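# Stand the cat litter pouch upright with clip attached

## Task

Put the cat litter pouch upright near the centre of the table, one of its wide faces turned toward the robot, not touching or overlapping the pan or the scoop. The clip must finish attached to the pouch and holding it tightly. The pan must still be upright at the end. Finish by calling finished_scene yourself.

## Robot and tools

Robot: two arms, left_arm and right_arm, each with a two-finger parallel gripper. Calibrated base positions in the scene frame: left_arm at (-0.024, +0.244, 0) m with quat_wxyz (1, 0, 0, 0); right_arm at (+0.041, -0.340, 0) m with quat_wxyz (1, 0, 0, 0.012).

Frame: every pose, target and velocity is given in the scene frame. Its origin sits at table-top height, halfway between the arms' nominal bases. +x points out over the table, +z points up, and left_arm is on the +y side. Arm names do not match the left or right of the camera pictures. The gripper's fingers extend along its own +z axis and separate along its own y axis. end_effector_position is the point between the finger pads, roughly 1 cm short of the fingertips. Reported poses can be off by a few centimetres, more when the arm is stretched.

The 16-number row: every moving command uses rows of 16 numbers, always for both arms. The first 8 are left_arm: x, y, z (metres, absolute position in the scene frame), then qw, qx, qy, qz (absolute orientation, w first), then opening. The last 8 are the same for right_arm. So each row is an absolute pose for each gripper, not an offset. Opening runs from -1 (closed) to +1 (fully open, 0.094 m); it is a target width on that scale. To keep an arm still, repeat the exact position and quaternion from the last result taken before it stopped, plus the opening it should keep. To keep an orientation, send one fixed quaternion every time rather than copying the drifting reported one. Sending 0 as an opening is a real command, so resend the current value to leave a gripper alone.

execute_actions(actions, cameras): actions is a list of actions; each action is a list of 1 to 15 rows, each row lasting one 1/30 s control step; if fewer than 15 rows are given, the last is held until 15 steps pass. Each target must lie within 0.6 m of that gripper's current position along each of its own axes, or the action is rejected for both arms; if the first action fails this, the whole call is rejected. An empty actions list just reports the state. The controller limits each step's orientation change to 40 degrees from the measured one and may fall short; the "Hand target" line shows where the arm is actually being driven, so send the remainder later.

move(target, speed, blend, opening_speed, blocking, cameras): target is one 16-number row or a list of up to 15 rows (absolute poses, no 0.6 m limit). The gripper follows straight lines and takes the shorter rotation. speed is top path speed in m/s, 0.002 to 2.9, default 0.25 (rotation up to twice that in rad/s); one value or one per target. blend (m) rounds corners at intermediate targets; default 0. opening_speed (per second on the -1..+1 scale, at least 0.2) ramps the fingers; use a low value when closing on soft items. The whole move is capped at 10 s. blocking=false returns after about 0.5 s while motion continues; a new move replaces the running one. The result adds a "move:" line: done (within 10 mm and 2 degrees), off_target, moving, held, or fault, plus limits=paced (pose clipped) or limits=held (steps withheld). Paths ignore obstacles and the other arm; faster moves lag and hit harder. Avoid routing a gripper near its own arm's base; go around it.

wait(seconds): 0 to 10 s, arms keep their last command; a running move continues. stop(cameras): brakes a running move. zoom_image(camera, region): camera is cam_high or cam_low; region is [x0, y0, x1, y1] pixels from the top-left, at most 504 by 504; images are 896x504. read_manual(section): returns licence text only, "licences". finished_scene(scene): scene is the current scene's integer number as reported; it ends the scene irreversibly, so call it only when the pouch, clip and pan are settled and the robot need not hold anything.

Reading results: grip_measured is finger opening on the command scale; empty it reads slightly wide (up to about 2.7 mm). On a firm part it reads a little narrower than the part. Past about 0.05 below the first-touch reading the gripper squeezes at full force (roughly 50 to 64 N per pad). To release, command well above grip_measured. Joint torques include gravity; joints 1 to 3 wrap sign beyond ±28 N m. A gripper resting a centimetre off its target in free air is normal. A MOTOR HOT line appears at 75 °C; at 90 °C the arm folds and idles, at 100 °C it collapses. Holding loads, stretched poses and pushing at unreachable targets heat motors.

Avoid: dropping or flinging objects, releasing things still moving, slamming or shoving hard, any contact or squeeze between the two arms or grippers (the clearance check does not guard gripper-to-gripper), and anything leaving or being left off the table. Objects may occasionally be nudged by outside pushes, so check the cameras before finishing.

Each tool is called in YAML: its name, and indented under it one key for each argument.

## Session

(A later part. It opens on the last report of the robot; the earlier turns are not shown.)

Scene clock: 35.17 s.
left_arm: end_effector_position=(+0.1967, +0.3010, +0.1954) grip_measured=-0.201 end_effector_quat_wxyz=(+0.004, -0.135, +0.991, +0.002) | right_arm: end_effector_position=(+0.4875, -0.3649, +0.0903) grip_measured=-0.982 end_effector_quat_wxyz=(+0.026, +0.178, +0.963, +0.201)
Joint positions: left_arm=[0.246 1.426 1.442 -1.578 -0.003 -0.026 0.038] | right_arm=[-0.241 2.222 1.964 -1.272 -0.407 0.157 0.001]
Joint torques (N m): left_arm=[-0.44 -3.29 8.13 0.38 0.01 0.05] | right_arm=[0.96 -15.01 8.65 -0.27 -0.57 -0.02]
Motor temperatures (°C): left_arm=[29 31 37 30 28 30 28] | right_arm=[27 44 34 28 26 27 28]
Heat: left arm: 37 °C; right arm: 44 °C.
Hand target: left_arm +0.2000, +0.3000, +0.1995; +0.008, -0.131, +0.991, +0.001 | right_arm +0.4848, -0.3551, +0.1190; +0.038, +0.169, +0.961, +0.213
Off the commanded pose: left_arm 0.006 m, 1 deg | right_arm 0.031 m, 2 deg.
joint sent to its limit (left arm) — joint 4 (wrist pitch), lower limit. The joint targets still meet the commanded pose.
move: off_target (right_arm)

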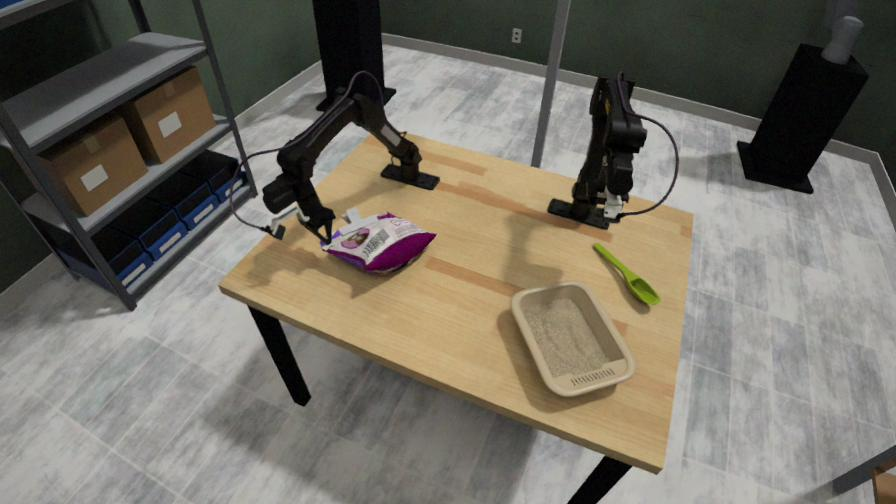

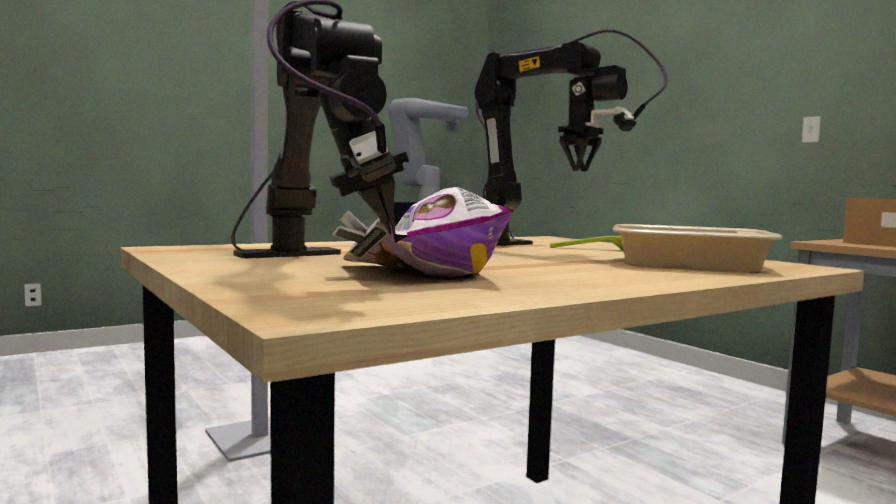

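move:
  target:
    - [0.2,0.3,0.2,0,-0.1305,0.9914,0,-0.2,0.45,-0.31,0.19,0.0076,0.1735,0.9839,0.0429,-1]
  speed: 0.09

zoom_image:
  camera: "cam_low"
  region: [260, 100, 540, 310]

zoom_image:
  camera: "cam_high"
  region: [290, 140, 470, 300]

Scene clock: 37.83 s.
left_arm: end_effector_position=(+0.1967, +0.3010, +0.1954) grip_measured=-0.201 end_effector_quat_wxyz=(+0.004, -0.135, +0.991, +0.002) | right_arm: end_effector_position=(+0.4642, -0.3124, +0.1645) grip_measured=-0.982 end_effector_quat_wxyz=(+0.038, +0.177, +0.982, +0.049)
Joint positions: left_arm=[0.246 1.426 1.442 -1.578 -0.003 -0.026 0.038] | right_arm=[0.005 2.118 2.148 -1.505 -0.08 0.39 0.001]
Joint torques (N m): left_arm=[-0.43 -3.47 7.92 0.31 0.01 0.07] | right_arm=[0.49 -14.69 6.99 -0.22 -0.11 -0.01]
Heat: left arm: 37 °C; right arm: 45 °C.
Hand target: left_arm +0.2000, +0.3000, +0.1995; +0.008, -0.130, +0.991, +0.001 | right_arm +0.4501, -0.3100, +0.1884; +0.044, +0.175, +0.982, +0.051
Off the commanded pose: left_arm 0.006 m, 1 deg | right_arm 0.029 m, 4 deg.
joint sent to its limit (left arm) — joint 4 (wrist pitch), lower limit. The joint targets still meet the commanded pose.
joint sent to its limit (right arm) — joint 4 (wrist pitch), lower limit. The joint targets are off in orientation, not in position.
move: off_target (right_arm)

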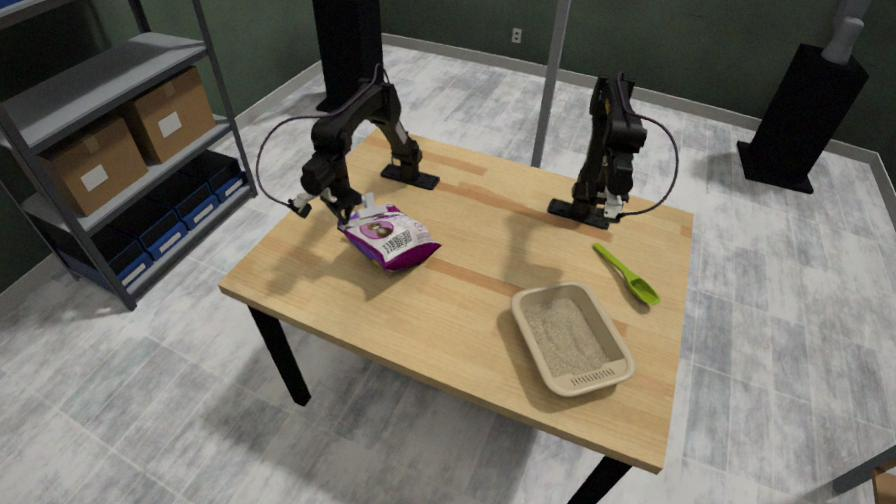

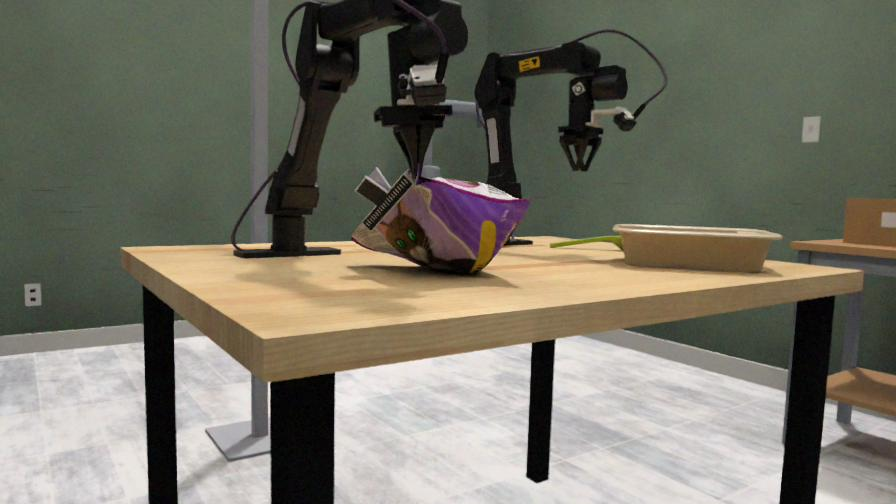

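Scaled by 1.800.

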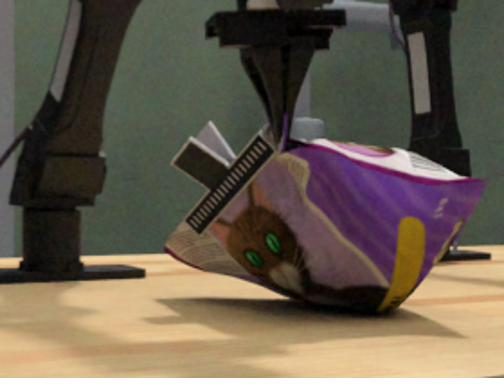

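Scaled by 2.800.

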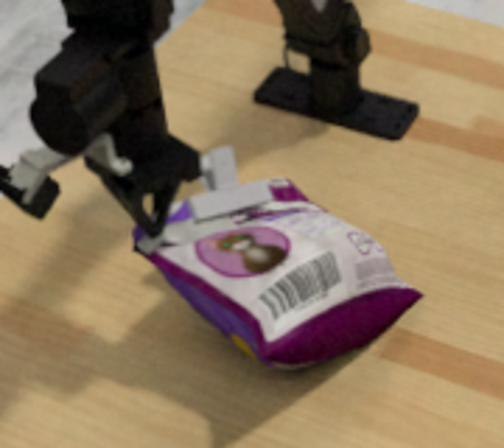

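move:
  target:
    - [0.2,0.3,0.2,0,-0.1305,0.9914,0,-0.2,0.43,-0.17,0.195,0.0076,0.1735,0.9839,0.0429,-1]
  speed: 0.09

zoom_image:
  camera: "cam_low"
  region: [300, 100, 580, 310]

zoom_image:
  camera: "cam_high"
  region: [320, 140, 500, 300]

Scene clock: 40.93 s.
left_arm: end_effector_position=(+0.1967, +0.3010, +0.1954) grip_measured=-0.201 end_effector_quat_wxyz=(+0.004, -0.135, +0.991, +0.002) | right_arm: end_effector_position=(+0.4496, -0.1851, +0.1924) grip_measured=-0.982 end_effector_quat_wxyz=(+0.084, +0.184, +0.978, +0.050)
Joint positions: left_arm=[0.246 1.426 1.442 -1.578 -0.003 -0.026 0.038] | right_arm=[0.336 2.097 2.218 -1.495 0.002 0.732 0.001]
Joint torques (N m): left_arm=[-0.13 -3.37 8.13 0.35 0.05 0.04] | right_arm=[1.99 -10.13 7.46 -0.09 -0.75 0.01]
Heat: left arm: 37 °C; right arm: 46 °C.
Hand target: left_arm +0.2000, +0.3000, +0.1995; +0.008, -0.130, +0.991, +0.001 | right_arm +0.4302, -0.1707, +0.1951; +0.048, +0.174, +0.981, +0.065
Off the commanded pose: left_arm 0.006 m, 1 deg | right_arm 0.025 m, 9 deg.
joint sent to its limit (left arm) — joint 4 (wrist pitch), lower limit. The joint targets still meet the commanded pose.
joint sent to its limit (right arm) — joint 4 (wrist pitch), lower limit. The joint targets are off in orientation, not in position.
move: off_target (right_arm)

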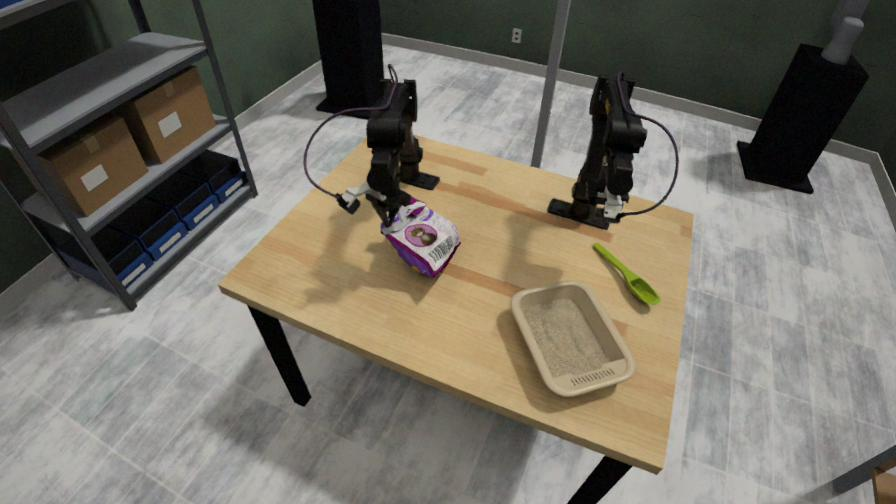

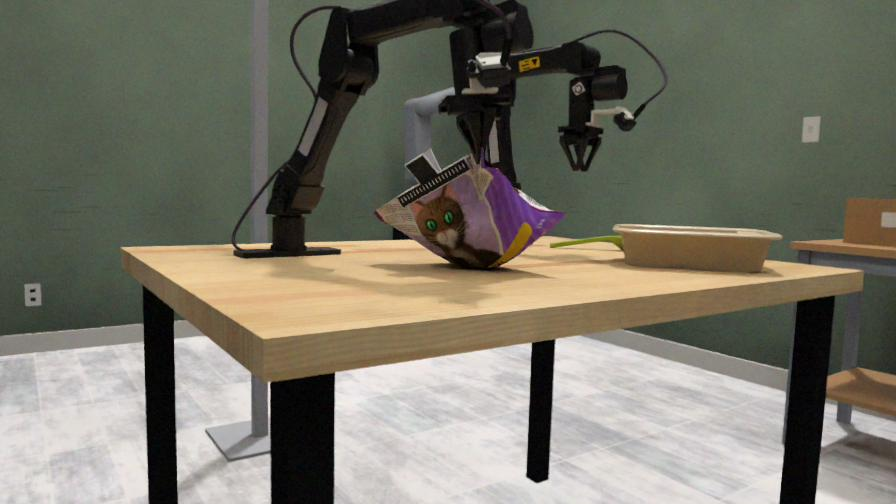

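Scaled by 1.800.

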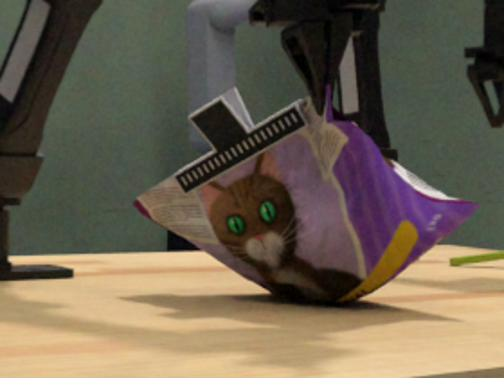

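Scaled by 2.800.

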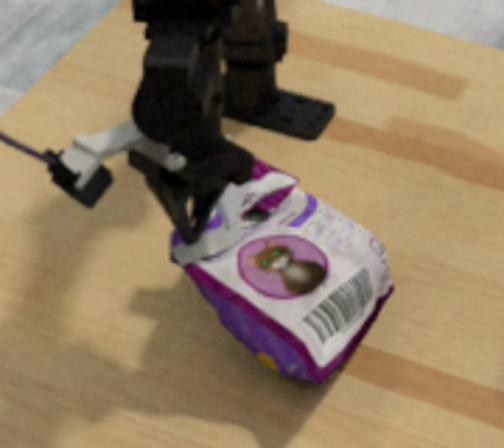

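move:
  target:
    - [0.2,0.3,0.2,0,-0.1305,0.9914,0,-0.2,0.41,-0.15,0.21,0,0.3827,0.9239,0,-1]
    - [0.2,0.3,0.2,0,-0.1305,0.9914,0,-0.2,0.37,-0.13,0.21,0,0.5736,0.8192,0,-1]
  speed: 0.1

zoom_image:
  camera: "cam_low"
  region: [340, 100, 620, 310]

zoom_image:
  camera: "cam_high"
  region: [350, 140, 530, 300]

Scene clock: 46.73 s.
left_arm: end_effector_position=(+0.1967, +0.3010, +0.1954) grip_measured=-0.201 end_effector_quat_wxyz=(+0.004, -0.135, +0.991, +0.002) | right_arm: end_effector_position=(+0.4022, -0.1370, +0.2054) grip_measured=-0.983 end_effector_quat_wxyz=(+0.071, +0.583, +0.805, +0.078)
Joint positions: left_arm=[0.246 1.426 1.442 -1.578 -0.003 -0.026 0.038] | right_arm=[0.514 1.996 2.119 -1.493 0.068 1.784 0.001]
Joint torques (N m): left_arm=[-0.5 -3.29 7.83 0.33 0.02 0.09] | right_arm=[2.56 -12.16 4.1 -0.08 -0.68 -0.09]
Heat: left arm: 37 °C; right arm: 47 °C.
Hand target: left_arm +0.2000, +0.3000, +0.1995; +0.008, -0.130, +0.991, +0.001 | right_arm +0.3715, -0.1307, +0.2098; +0.032, +0.571, +0.818, +0.066
Off the commanded pose: left_arm 0.006 m, 1 deg | right_arm 0.033 m, 12 deg.
joint sent to its limit (left arm) — joint 4 (wrist pitch), lower limit. The joint targets still meet the commanded pose.
joint sent to its limit (right arm) — joint 4 (wrist pitch), lower limit. The joint targets are off in orientation, not in position.
move: off_target (right_arm)

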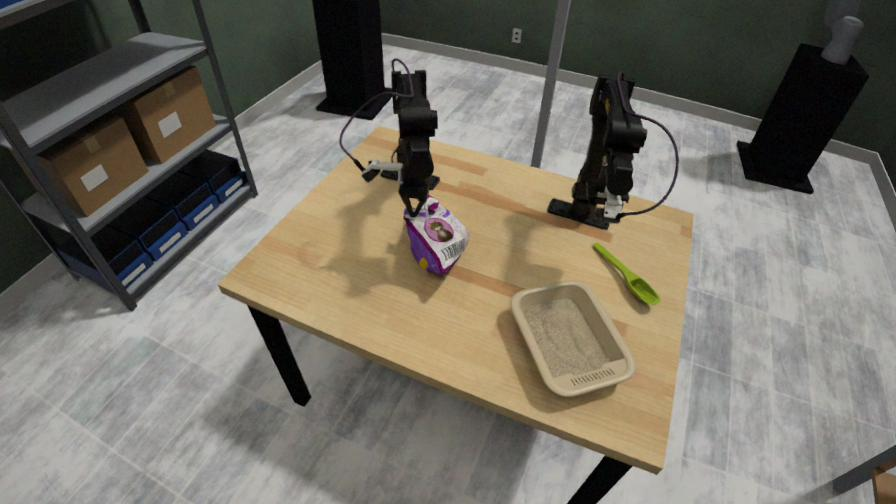

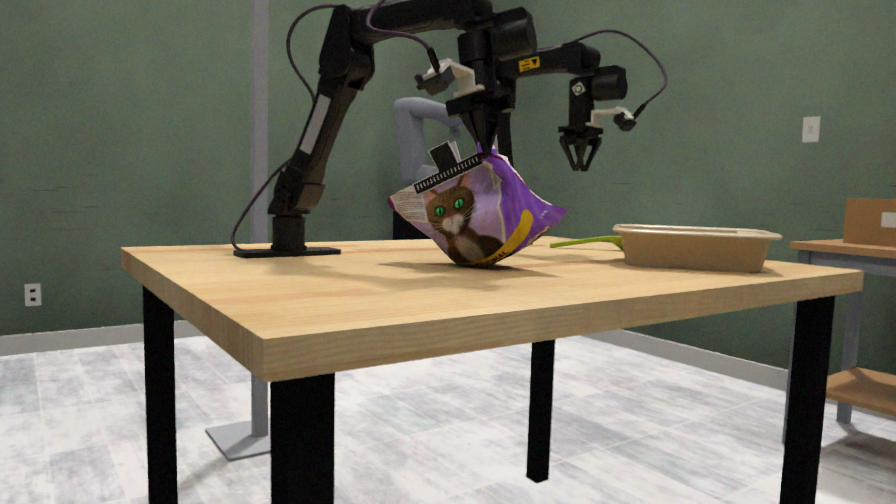

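Scaled by 1.800.

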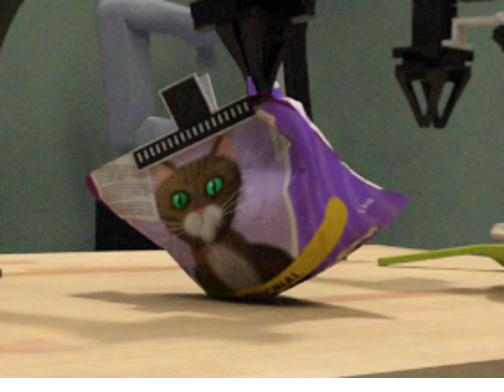

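Scaled by 2.800.

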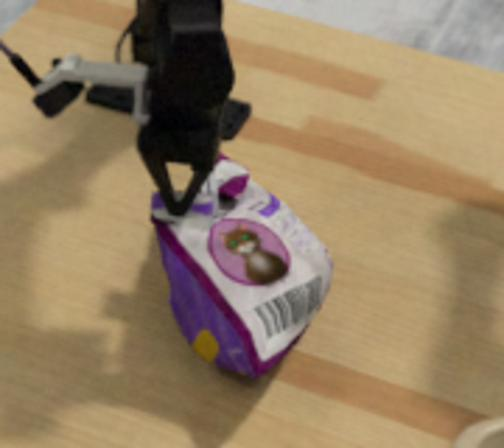

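move:
  target:
    - [0.2,0.3,0.2,0,-0.1305,0.9914,0,-0.2,0.36,-0.05,0.22,0,0.1736,0.9848,0,-1]
  speed: 0.1

zoom_image:
  camera: "cam_low"
  region: [340, 100, 620, 310]

zoom_image:
  camera: "cam_high"
  region: [380, 130, 560, 290]

Scene clock: 52.23 s.
left_arm: end_effector_position=(+0.1967, +0.3010, +0.1954) grip_measured=-0.201 end_effector_quat_wxyz=(+0.004, -0.135, +0.991, +0.002) | right_arm: end_effector_position=(+0.3802, -0.0510, +0.2223) grip_measured=-0.983 end_effector_quat_wxyz=(+0.107, +0.187, +0.971, +0.104)
Joint positions: left_arm=[0.246 1.426 1.442 -1.578 -0.003 -0.026 0.038] | right_arm=[0.695 2.067 2.274 -1.481 0.041 1.094 0.001]
Joint torques (N m): left_arm=[-0.46 -3.29 8.12 0.35 -0.03 0.03] | right_arm=[1.36 -9.33 8.09 -0.05 -0.43 -0.16]
Heat: left arm: 37 °C; right arm: 46 °C.
Hand target: left_arm +0.2000, +0.3000, +0.1995; +0.008, -0.130, +0.991, +0.001 | right_arm +0.3604, -0.0504, +0.2202; +0.074, +0.172, +0.978, +0.090
Off the commanded pose: left_arm 0.006 m, 1 deg | right_arm 0.020 m, 17 deg.
joint sent to its limit (left arm) — joint 4 (wrist pitch), lower limit. The joint targets still meet the commanded pose.
joint sent to its limit (right arm) — joint 4 (wrist pitch), lower limit. The joint targets are off in orientation, not in position.
move: off_target (right_arm)

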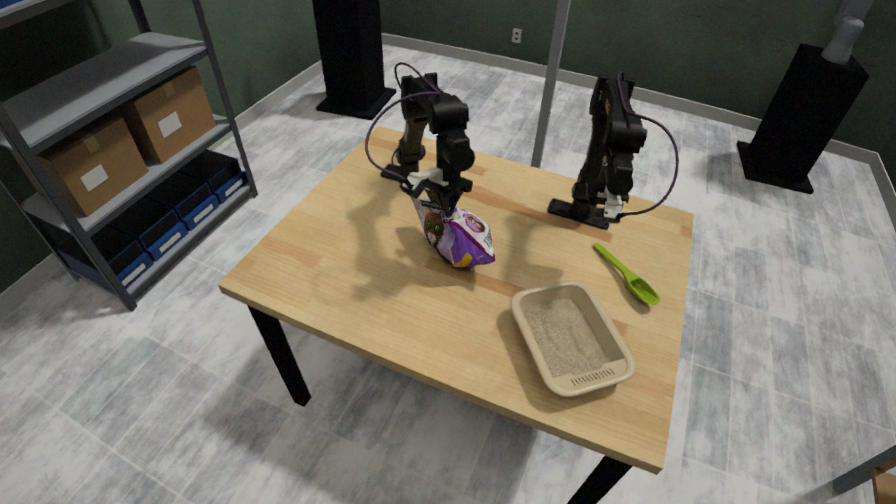

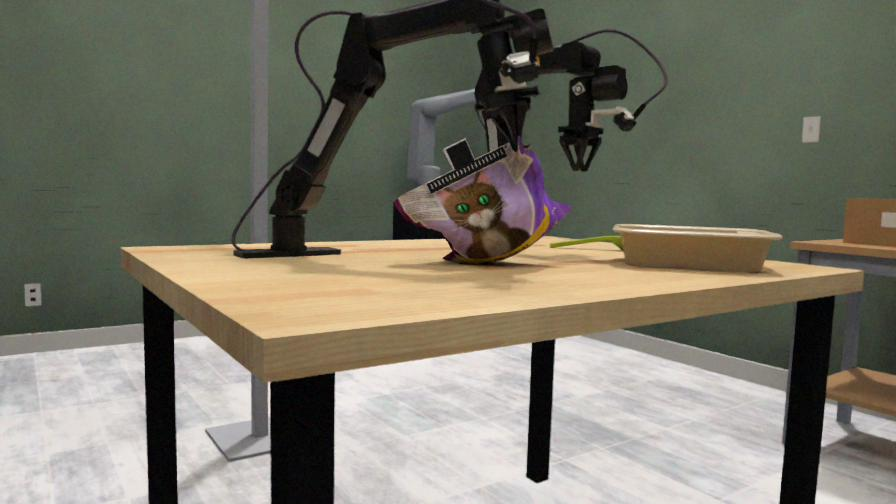

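Scaled by 1.800.

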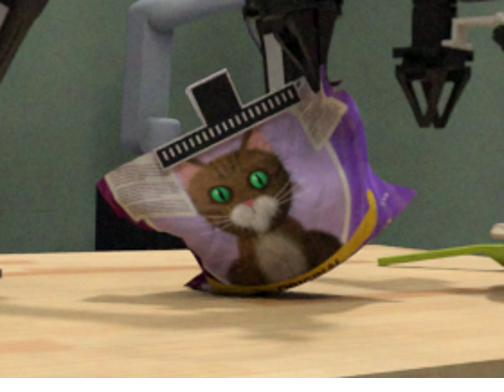

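Scaled by 2.800.

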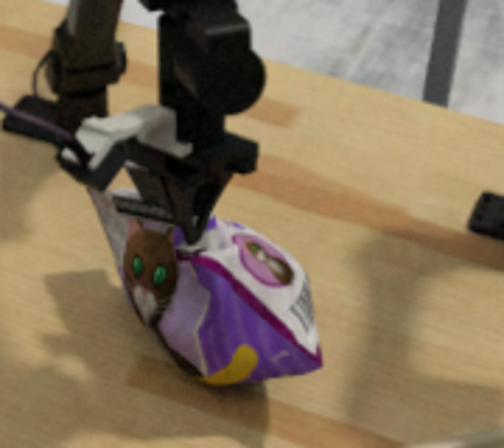

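move:
  target:
    - [0.2,0.38,0.22,0,0,1,0,-0.2,0.30,0.03,0.22,0,-0.3420,0.9397,0,-1]
    - [0.2,0.40,0.22,0,0,1,0,-0.2,0.27,0.06,0.215,0,-0.5,0.866,0,-1]
  speed: 0.1

zoom_image:
  camera: "cam_low"
  region: [340, 100, 620, 310]

zoom_image:
  camera: "cam_high"
  region: [380, 130, 560, 290]

Scene clock: 60.30 s.
left_arm: end_effector_position=(+0.1980, +0.3973, +0.2157) grip_measured=-0.201 end_effector_quat_wxyz=(+0.032, +0.001, +0.999, +0.023) | right_arm: end_effector_position=(+0.2822, +0.0713, +0.2224) grip_measured=-0.983 end_effector_quat_wxyz=(+0.151, -0.485, +0.857, +0.087)
Joint positions: left_arm=[0.599 1.538 1.625 -1.579 -0.003 0.6 0.038] | right_arm=[1.014 2.173 2.427 -1.475 -0.001 0.008 0.001]
Joint torques (N m): left_arm=[0.58 -4.05 8.16 0.49 -0.01 0.03] | right_arm=[0.83 -9.31 7.51 0 -0.05 -0.14]
Heat: left arm: 37 °C; right arm: 45 °C.
Hand target: left_arm +0.1999, +0.4000, +0.2193; +0.035, +0.000, +0.999, +0.024 | right_arm +0.2702, +0.0600, +0.2153; +0.117, -0.495, +0.858, +0.068
Off the commanded pose: left_arm 0.005 m, 5 deg | right_arm 0.018 m, 20 deg.
joint sent to its limit (left arm) — joint 4 (wrist pitch), lower limit. The joint targets are off in orientation, not in position.
joint sent to its limit (right arm) — joint 4 (wrist pitch), lower limit. The joint targets are off in orientation, not in position.
move: off_target (left_arm, right_arm)

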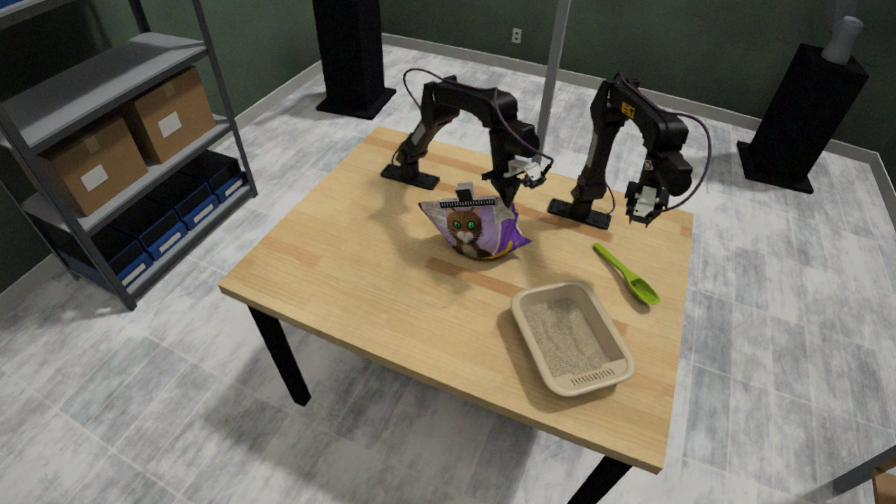

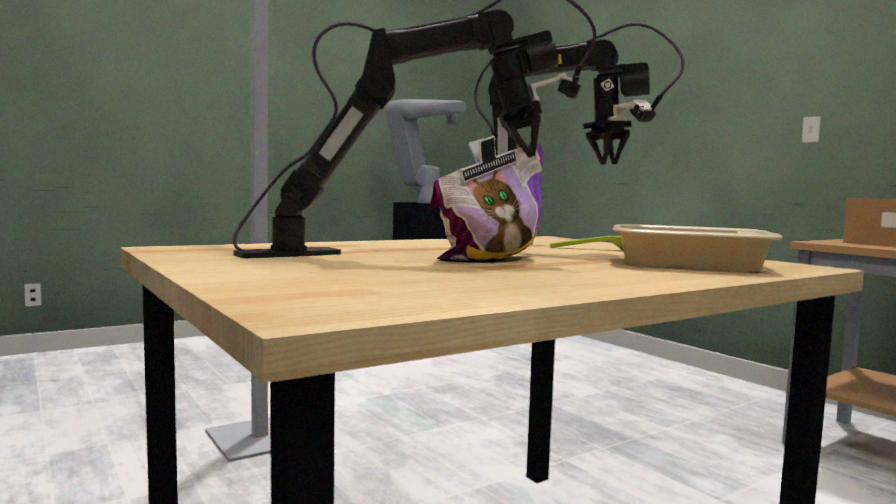

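Scaled by 1.800.

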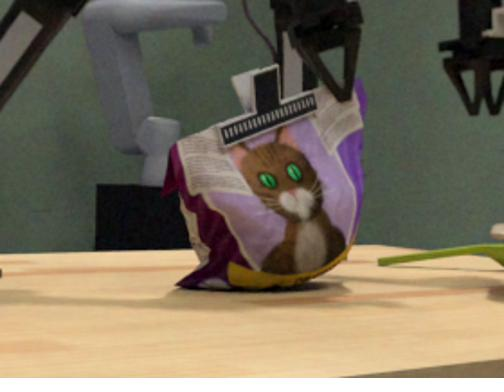

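Scaled by 2.800.

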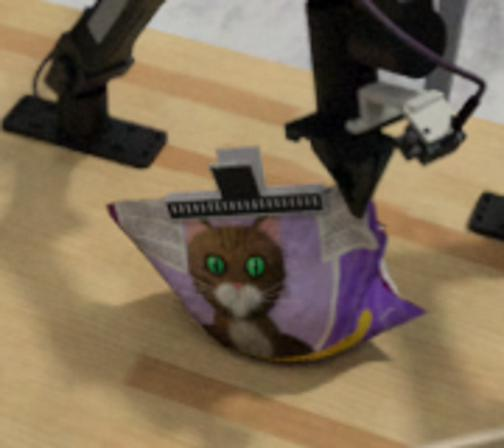

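move:
  target:
    - [0.2,0.40,0.22,0,0,1,0,-0.2,0.255,0.075,0.185,0,-0.5,0.866,0,-1]
  speed: 0.05

zoom_image:
  camera: "cam_low"
  region: [340, 100, 620, 310]

zoom_image:
  camera: "cam_high"
  region: [380, 130, 560, 290]

Scene clock: 63.47 s.
left_arm: end_effector_position=(+0.1980, +0.3973, +0.2157) grip_measured=-0.201 end_effector_quat_wxyz=(+0.032, +0.001, +0.999, +0.023) | right_arm: end_effector_position=(+0.2688, +0.0899, +0.2009) grip_measured=-0.983 end_effector_quat_wxyz=(+0.136, -0.491, +0.857, +0.082)
Joint positions: left_arm=[0.599 1.538 1.625 -1.579 -0.003 0.6 0.038] | right_arm=[1.06 2.23 2.439 -1.462 0.007 0.041 0.001]
Joint torques (N m): left_arm=[0.61 -4.08 8.09 0.5 -0.04 0.01] | right_arm=[0.87 -9.13 7.1 -0.16 -0.1 0]
Heat: left arm: 38 °C; right arm: 45 °C.
Hand target: left_arm +0.1999, +0.4000, +0.2193; +0.035, +0.000, +0.999, +0.024 | right_arm +0.2554, +0.0752, +0.1863; +0.088, -0.498, +0.861, +0.055
Off the commanded pose: left_arm 0.005 m, 5 deg | right_arm 0.026 m, 18 deg.
joint sent to its limit (left arm) — joint 4 (wrist pitch), lower limit. The joint targets are off in orientation, not in position.
joint sent to its limit (right arm) — joint 4 (wrist pitch), lower limit. The joint targets are off in orientation, not in position.
move: off_target (left_arm, right_arm)

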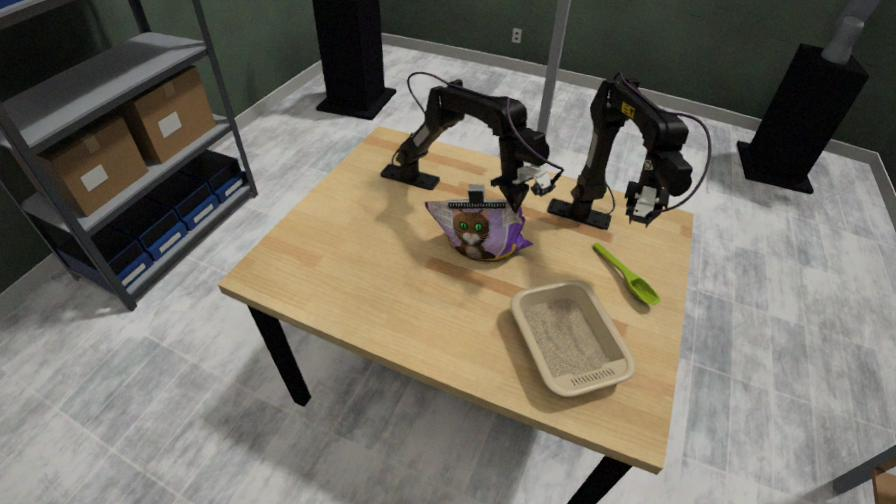

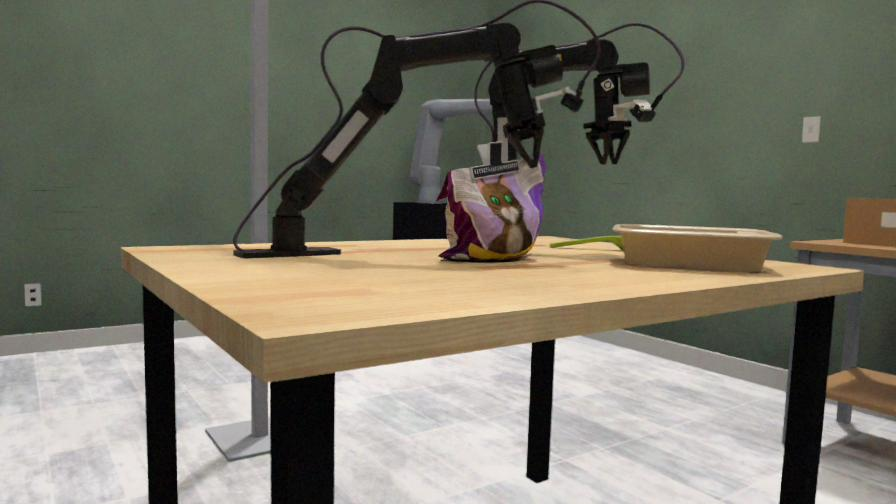

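Scaled by 1.800.

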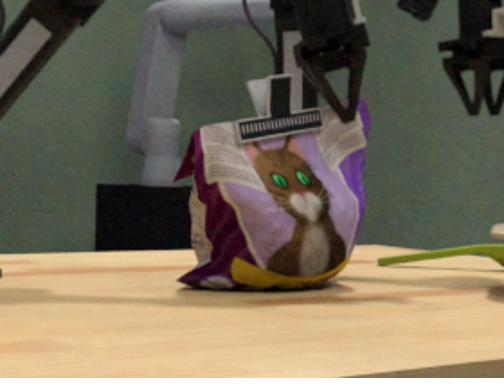

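Scaled by 2.800.

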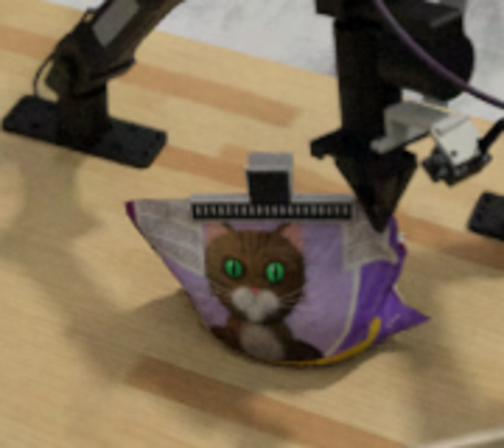

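move:
  target:
    - [0.2,0.40,0.22,0,0,1,0,-0.2,0.275,0.085,0.205,0,-0.4226,0.9063,0,-1]
    - [0.2,0.40,0.22,0,0,1,0,-0.2,0.29,0.075,0.168,0,-0.4226,0.9063,0,-1]
  speed: 0.06

zoom_image:
  camera: "cam_low"
  region: [340, 100, 620, 310]

zoom_image:
  camera: "cam_high"
  region: [380, 130, 560, 290]

Scene clock: 67.23 s.
left_arm: end_effector_position=(+0.1980, +0.3973, +0.2157) grip_measured=-0.201 end_effector_quat_wxyz=(+0.032, +0.001, +0.999, +0.023) | right_arm: end_effector_position=(+0.2910, +0.0923, +0.1907) grip_measured=-0.983 end_effector_quat_wxyz=(+0.124, -0.418, +0.895, +0.092)
Joint positions: left_arm=[0.599 1.538 1.625 -1.579 -0.003 0.6 0.038] | right_arm=[1.017 2.315 2.545 -1.492 -0.01 0.168 0.001]
Joint torques (N m): left_arm=[0.47 -4.07 8.2 0.53 -0.01 0.04] | right_arm=[-1.26 -9.35 5.14 0.03 0.01 -0.22]
Heat: left arm: 38 °C; right arm: 45 °C.
Hand target: left_arm +0.1999, +0.4000, +0.2193; +0.035, +0.000, +0.999, +0.024 | right_arm +0.2896, +0.0751, +0.1691; +0.082, -0.420, +0.902, +0.058
Off the commanded pose: left_arm 0.005 m, 5 deg | right_arm 0.029 m, 18 deg.
joint sent to its limit (left arm) — joint 4 (wrist pitch), lower limit. The joint targets are off in orientation, not in position.
joint sent to its limit (right arm) — joint 4 (wrist pitch), lower limit. The joint targets are off in orientation, not in position.
move: off_target (left_arm, right_arm)

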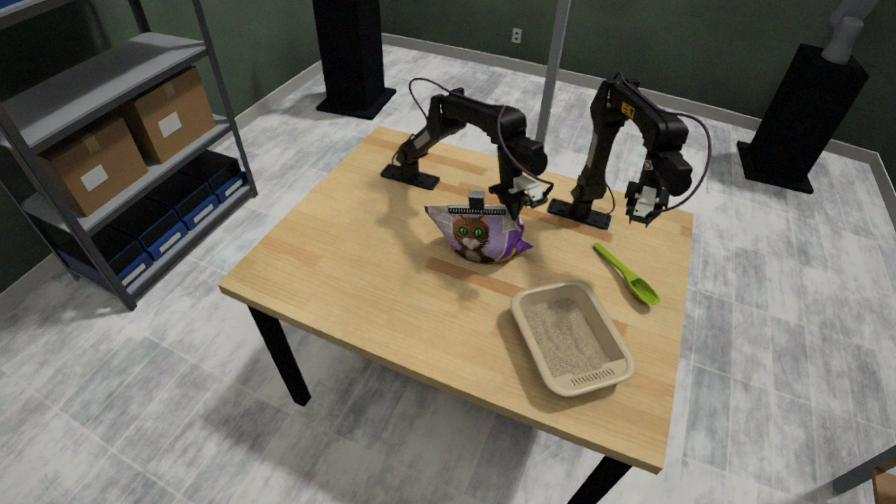

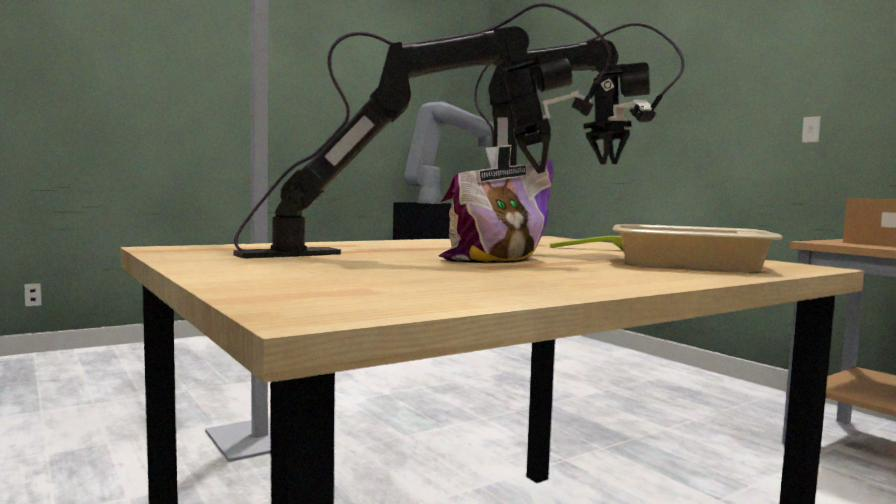

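Scaled by 1.800.

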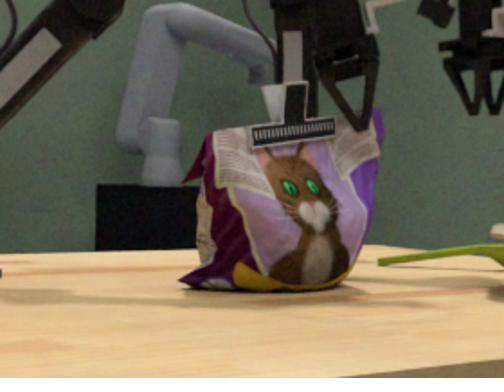

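Scaled by 2.800.

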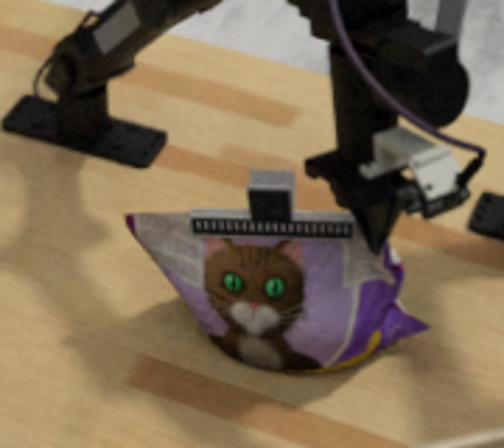

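move:
  target:
    - [0.2,0.40,0.22,0,0,1,0,-0.2,0.29,0.08,0.165,0,-0.4226,0.9063,0,-1]
    - [0.2,0.40,0.22,0,0,1,0,-0.2,0.29,0.08,0.165,0,-0.4226,0.9063,0,-0.3]
  speed: 0.06
  opening_speed: 0.5

zoom_image:
  camera: "cam_low"
  region: [340, 100, 620, 310]

zoom_image:
  camera: "cam_high"
  region: [380, 130, 560, 290]

Scene clock: 71.03 s.
left_arm: end_effector_position=(+0.1980, +0.3973, +0.2157) grip_measured=-0.201 end_effector_quat_wxyz=(+0.032, +0.001, +0.999, +0.023) | right_arm: end_effector_position=(+0.2877, +0.0884, +0.1771) grip_measured=-0.302 end_effector_quat_wxyz=(+0.101, -0.420, +0.899, +0.079)
Joint positions: left_arm=[0.599 1.538 1.625 -1.579 -0.003 0.6 0.038] | right_arm=[1.017 2.342 2.552 -1.524 -0.015 0.168 0.033]
Joint torques (N m): left_arm=[0.49 -4.31 8.18 0.48 0.02 0.05] | right_arm=[-0.9 -10.28 6.09 0.28 0.04 -0.13]
Heat: left arm: 39 °C; right arm: 45 °C.
Hand target: left_arm +0.1999, +0.4000, +0.2193; +0.035, +0.000, +0.999, +0.024 | right_arm +0.2896, +0.0797, +0.1649; +0.082, -0.420, +0.902, +0.058
Off the commanded pose: left_arm 0.005 m, 5 deg | right_arm 0.015 m, 15 deg.
joint sent to its limit (left arm) — joint 4 (wrist pitch), lower limit. The joint targets are off in orientation, not in position.
joint sent to its limit (right arm) — joint 4 (wrist pitch), lower limit. The joint targets are off in orientation, not in position.
move: off_target (left_arm, right_arm); target 2's new opening was sent with right_arm's hand 0.026 m and 18 deg from that target

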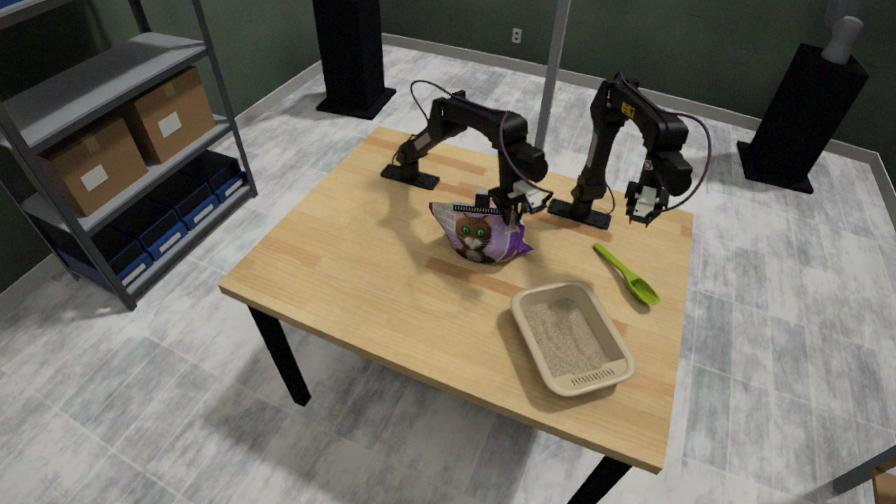

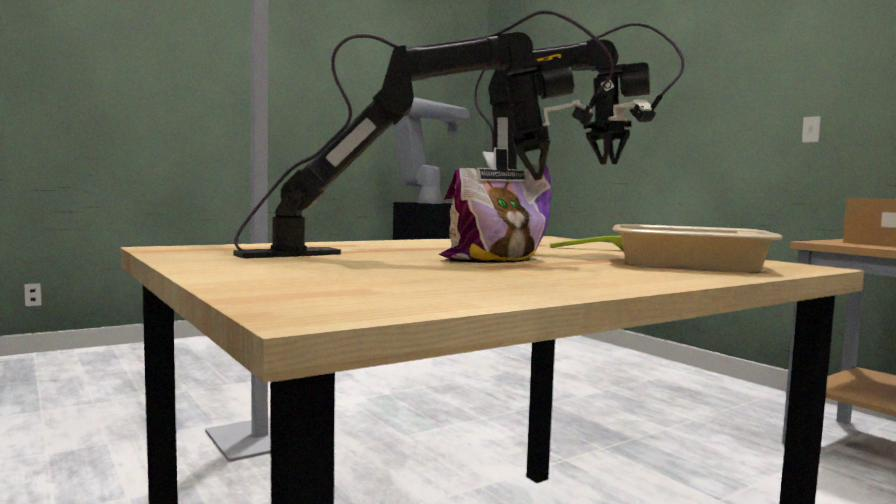

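Scaled by 1.800.

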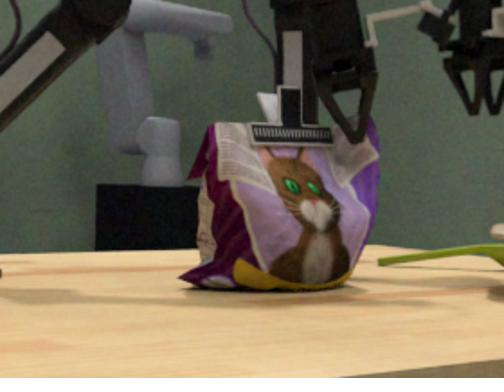

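Scaled by 2.800.

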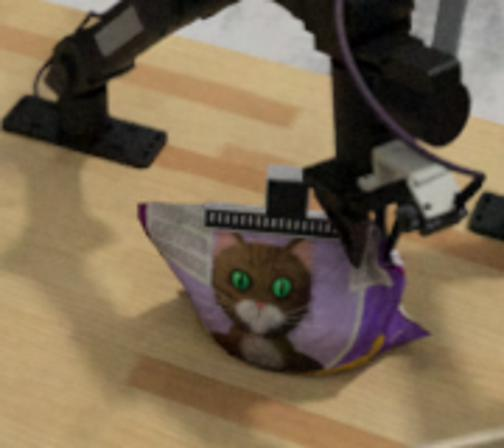

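move:
  target:
    - [0.2,0.40,0.22,0,0,1,0,-0.2,0.29,0.085,0.28,0.101,-0.42,0.899,0.079,-0.2]
  speed: 0.1
  opening_speed: 0.5

zoom_image:
  camera: "cam_low"
  region: [400, 120, 600, 290]

zoom_image:
  camera: "cam_high"
  region: [400, 160, 560, 290]

Scene clock: 72.70 s.
left_arm: end_effector_position=(+0.1980, +0.3973, +0.2157) grip_measured=-0.201 end_effector_quat_wxyz=(+0.032, +0.001, +0.999, +0.023) | right_arm: end_effector_position=(+0.2887, +0.0902, +0.2606) grip_measured=-0.202 end_effector_quat_wxyz=(+0.188, -0.412, +0.881, +0.138)
Joint positions: left_arm=[0.599 1.538 1.625 -1.579 -0.003 0.6 0.038] | right_arm=[1.017 2.268 2.721 -1.552 -0.015 0.168 0.037]
Joint torques (N m): left_arm=[0.43 -4.16 8.1 0.52 0.02 0.07] | right_arm=[-0.98 -12.96 7.41 0.84 -0.1 -0.04]
Heat: left arm: 39 °C; right arm: 45 °C.
Hand target: left_arm +0.1999, +0.4000, +0.2193; +0.035, +0.000, +0.999, +0.024 | right_arm +0.2895, +0.0845, +0.2791; +0.204, -0.409, +0.877, +0.150
Off the commanded pose: left_arm 0.005 m, 5 deg | right_arm 0.020 m, 12 deg.
joint sent to its limit (left arm) — joint 4 (wrist pitch), lower limit. The joint targets are off in orientation, not in position.
joint sent to its limit (right arm) — joint 4 (wrist pitch), lower limit. The joint targets are off in orientation, not in position.
move: off_target (left_arm, right_arm)

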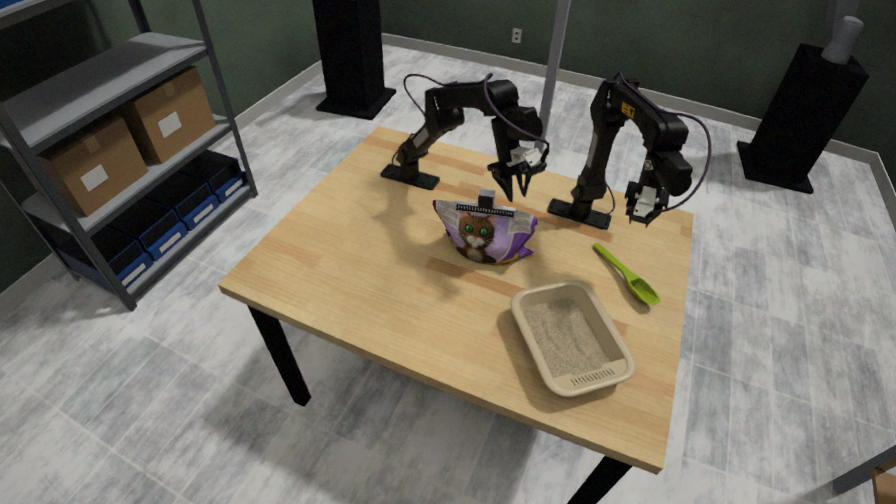

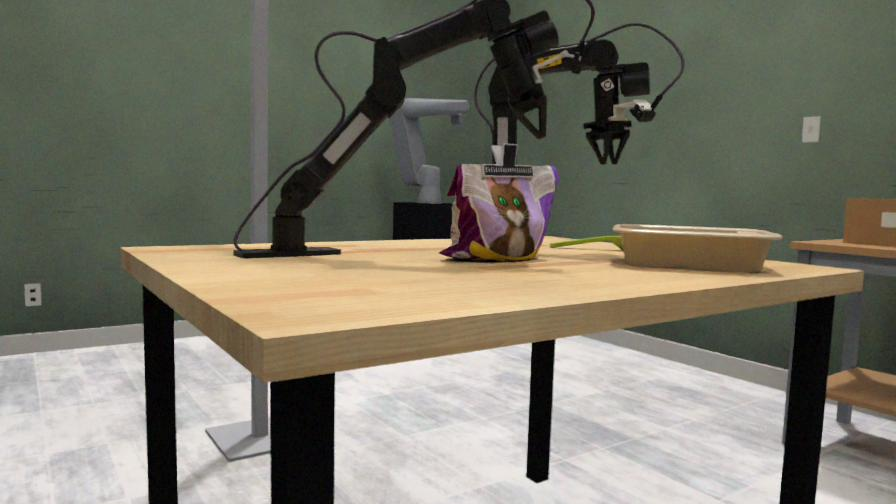

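Scaled by 2.520.

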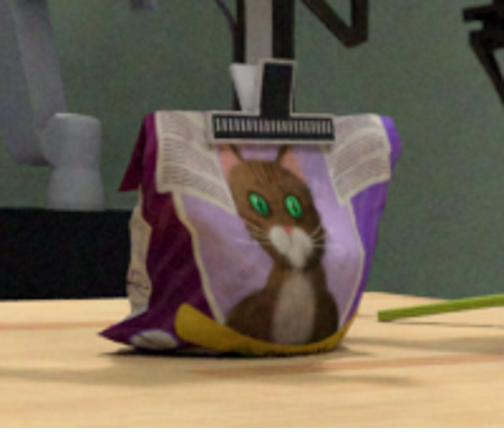

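Scaled by 3.150.

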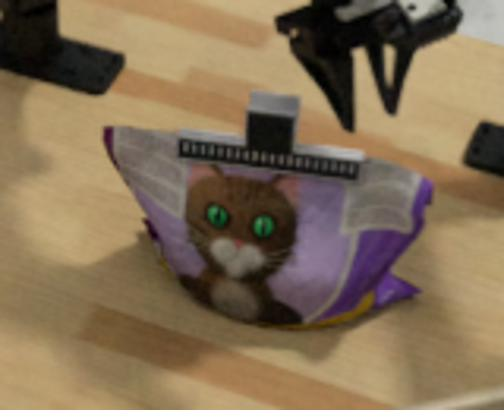

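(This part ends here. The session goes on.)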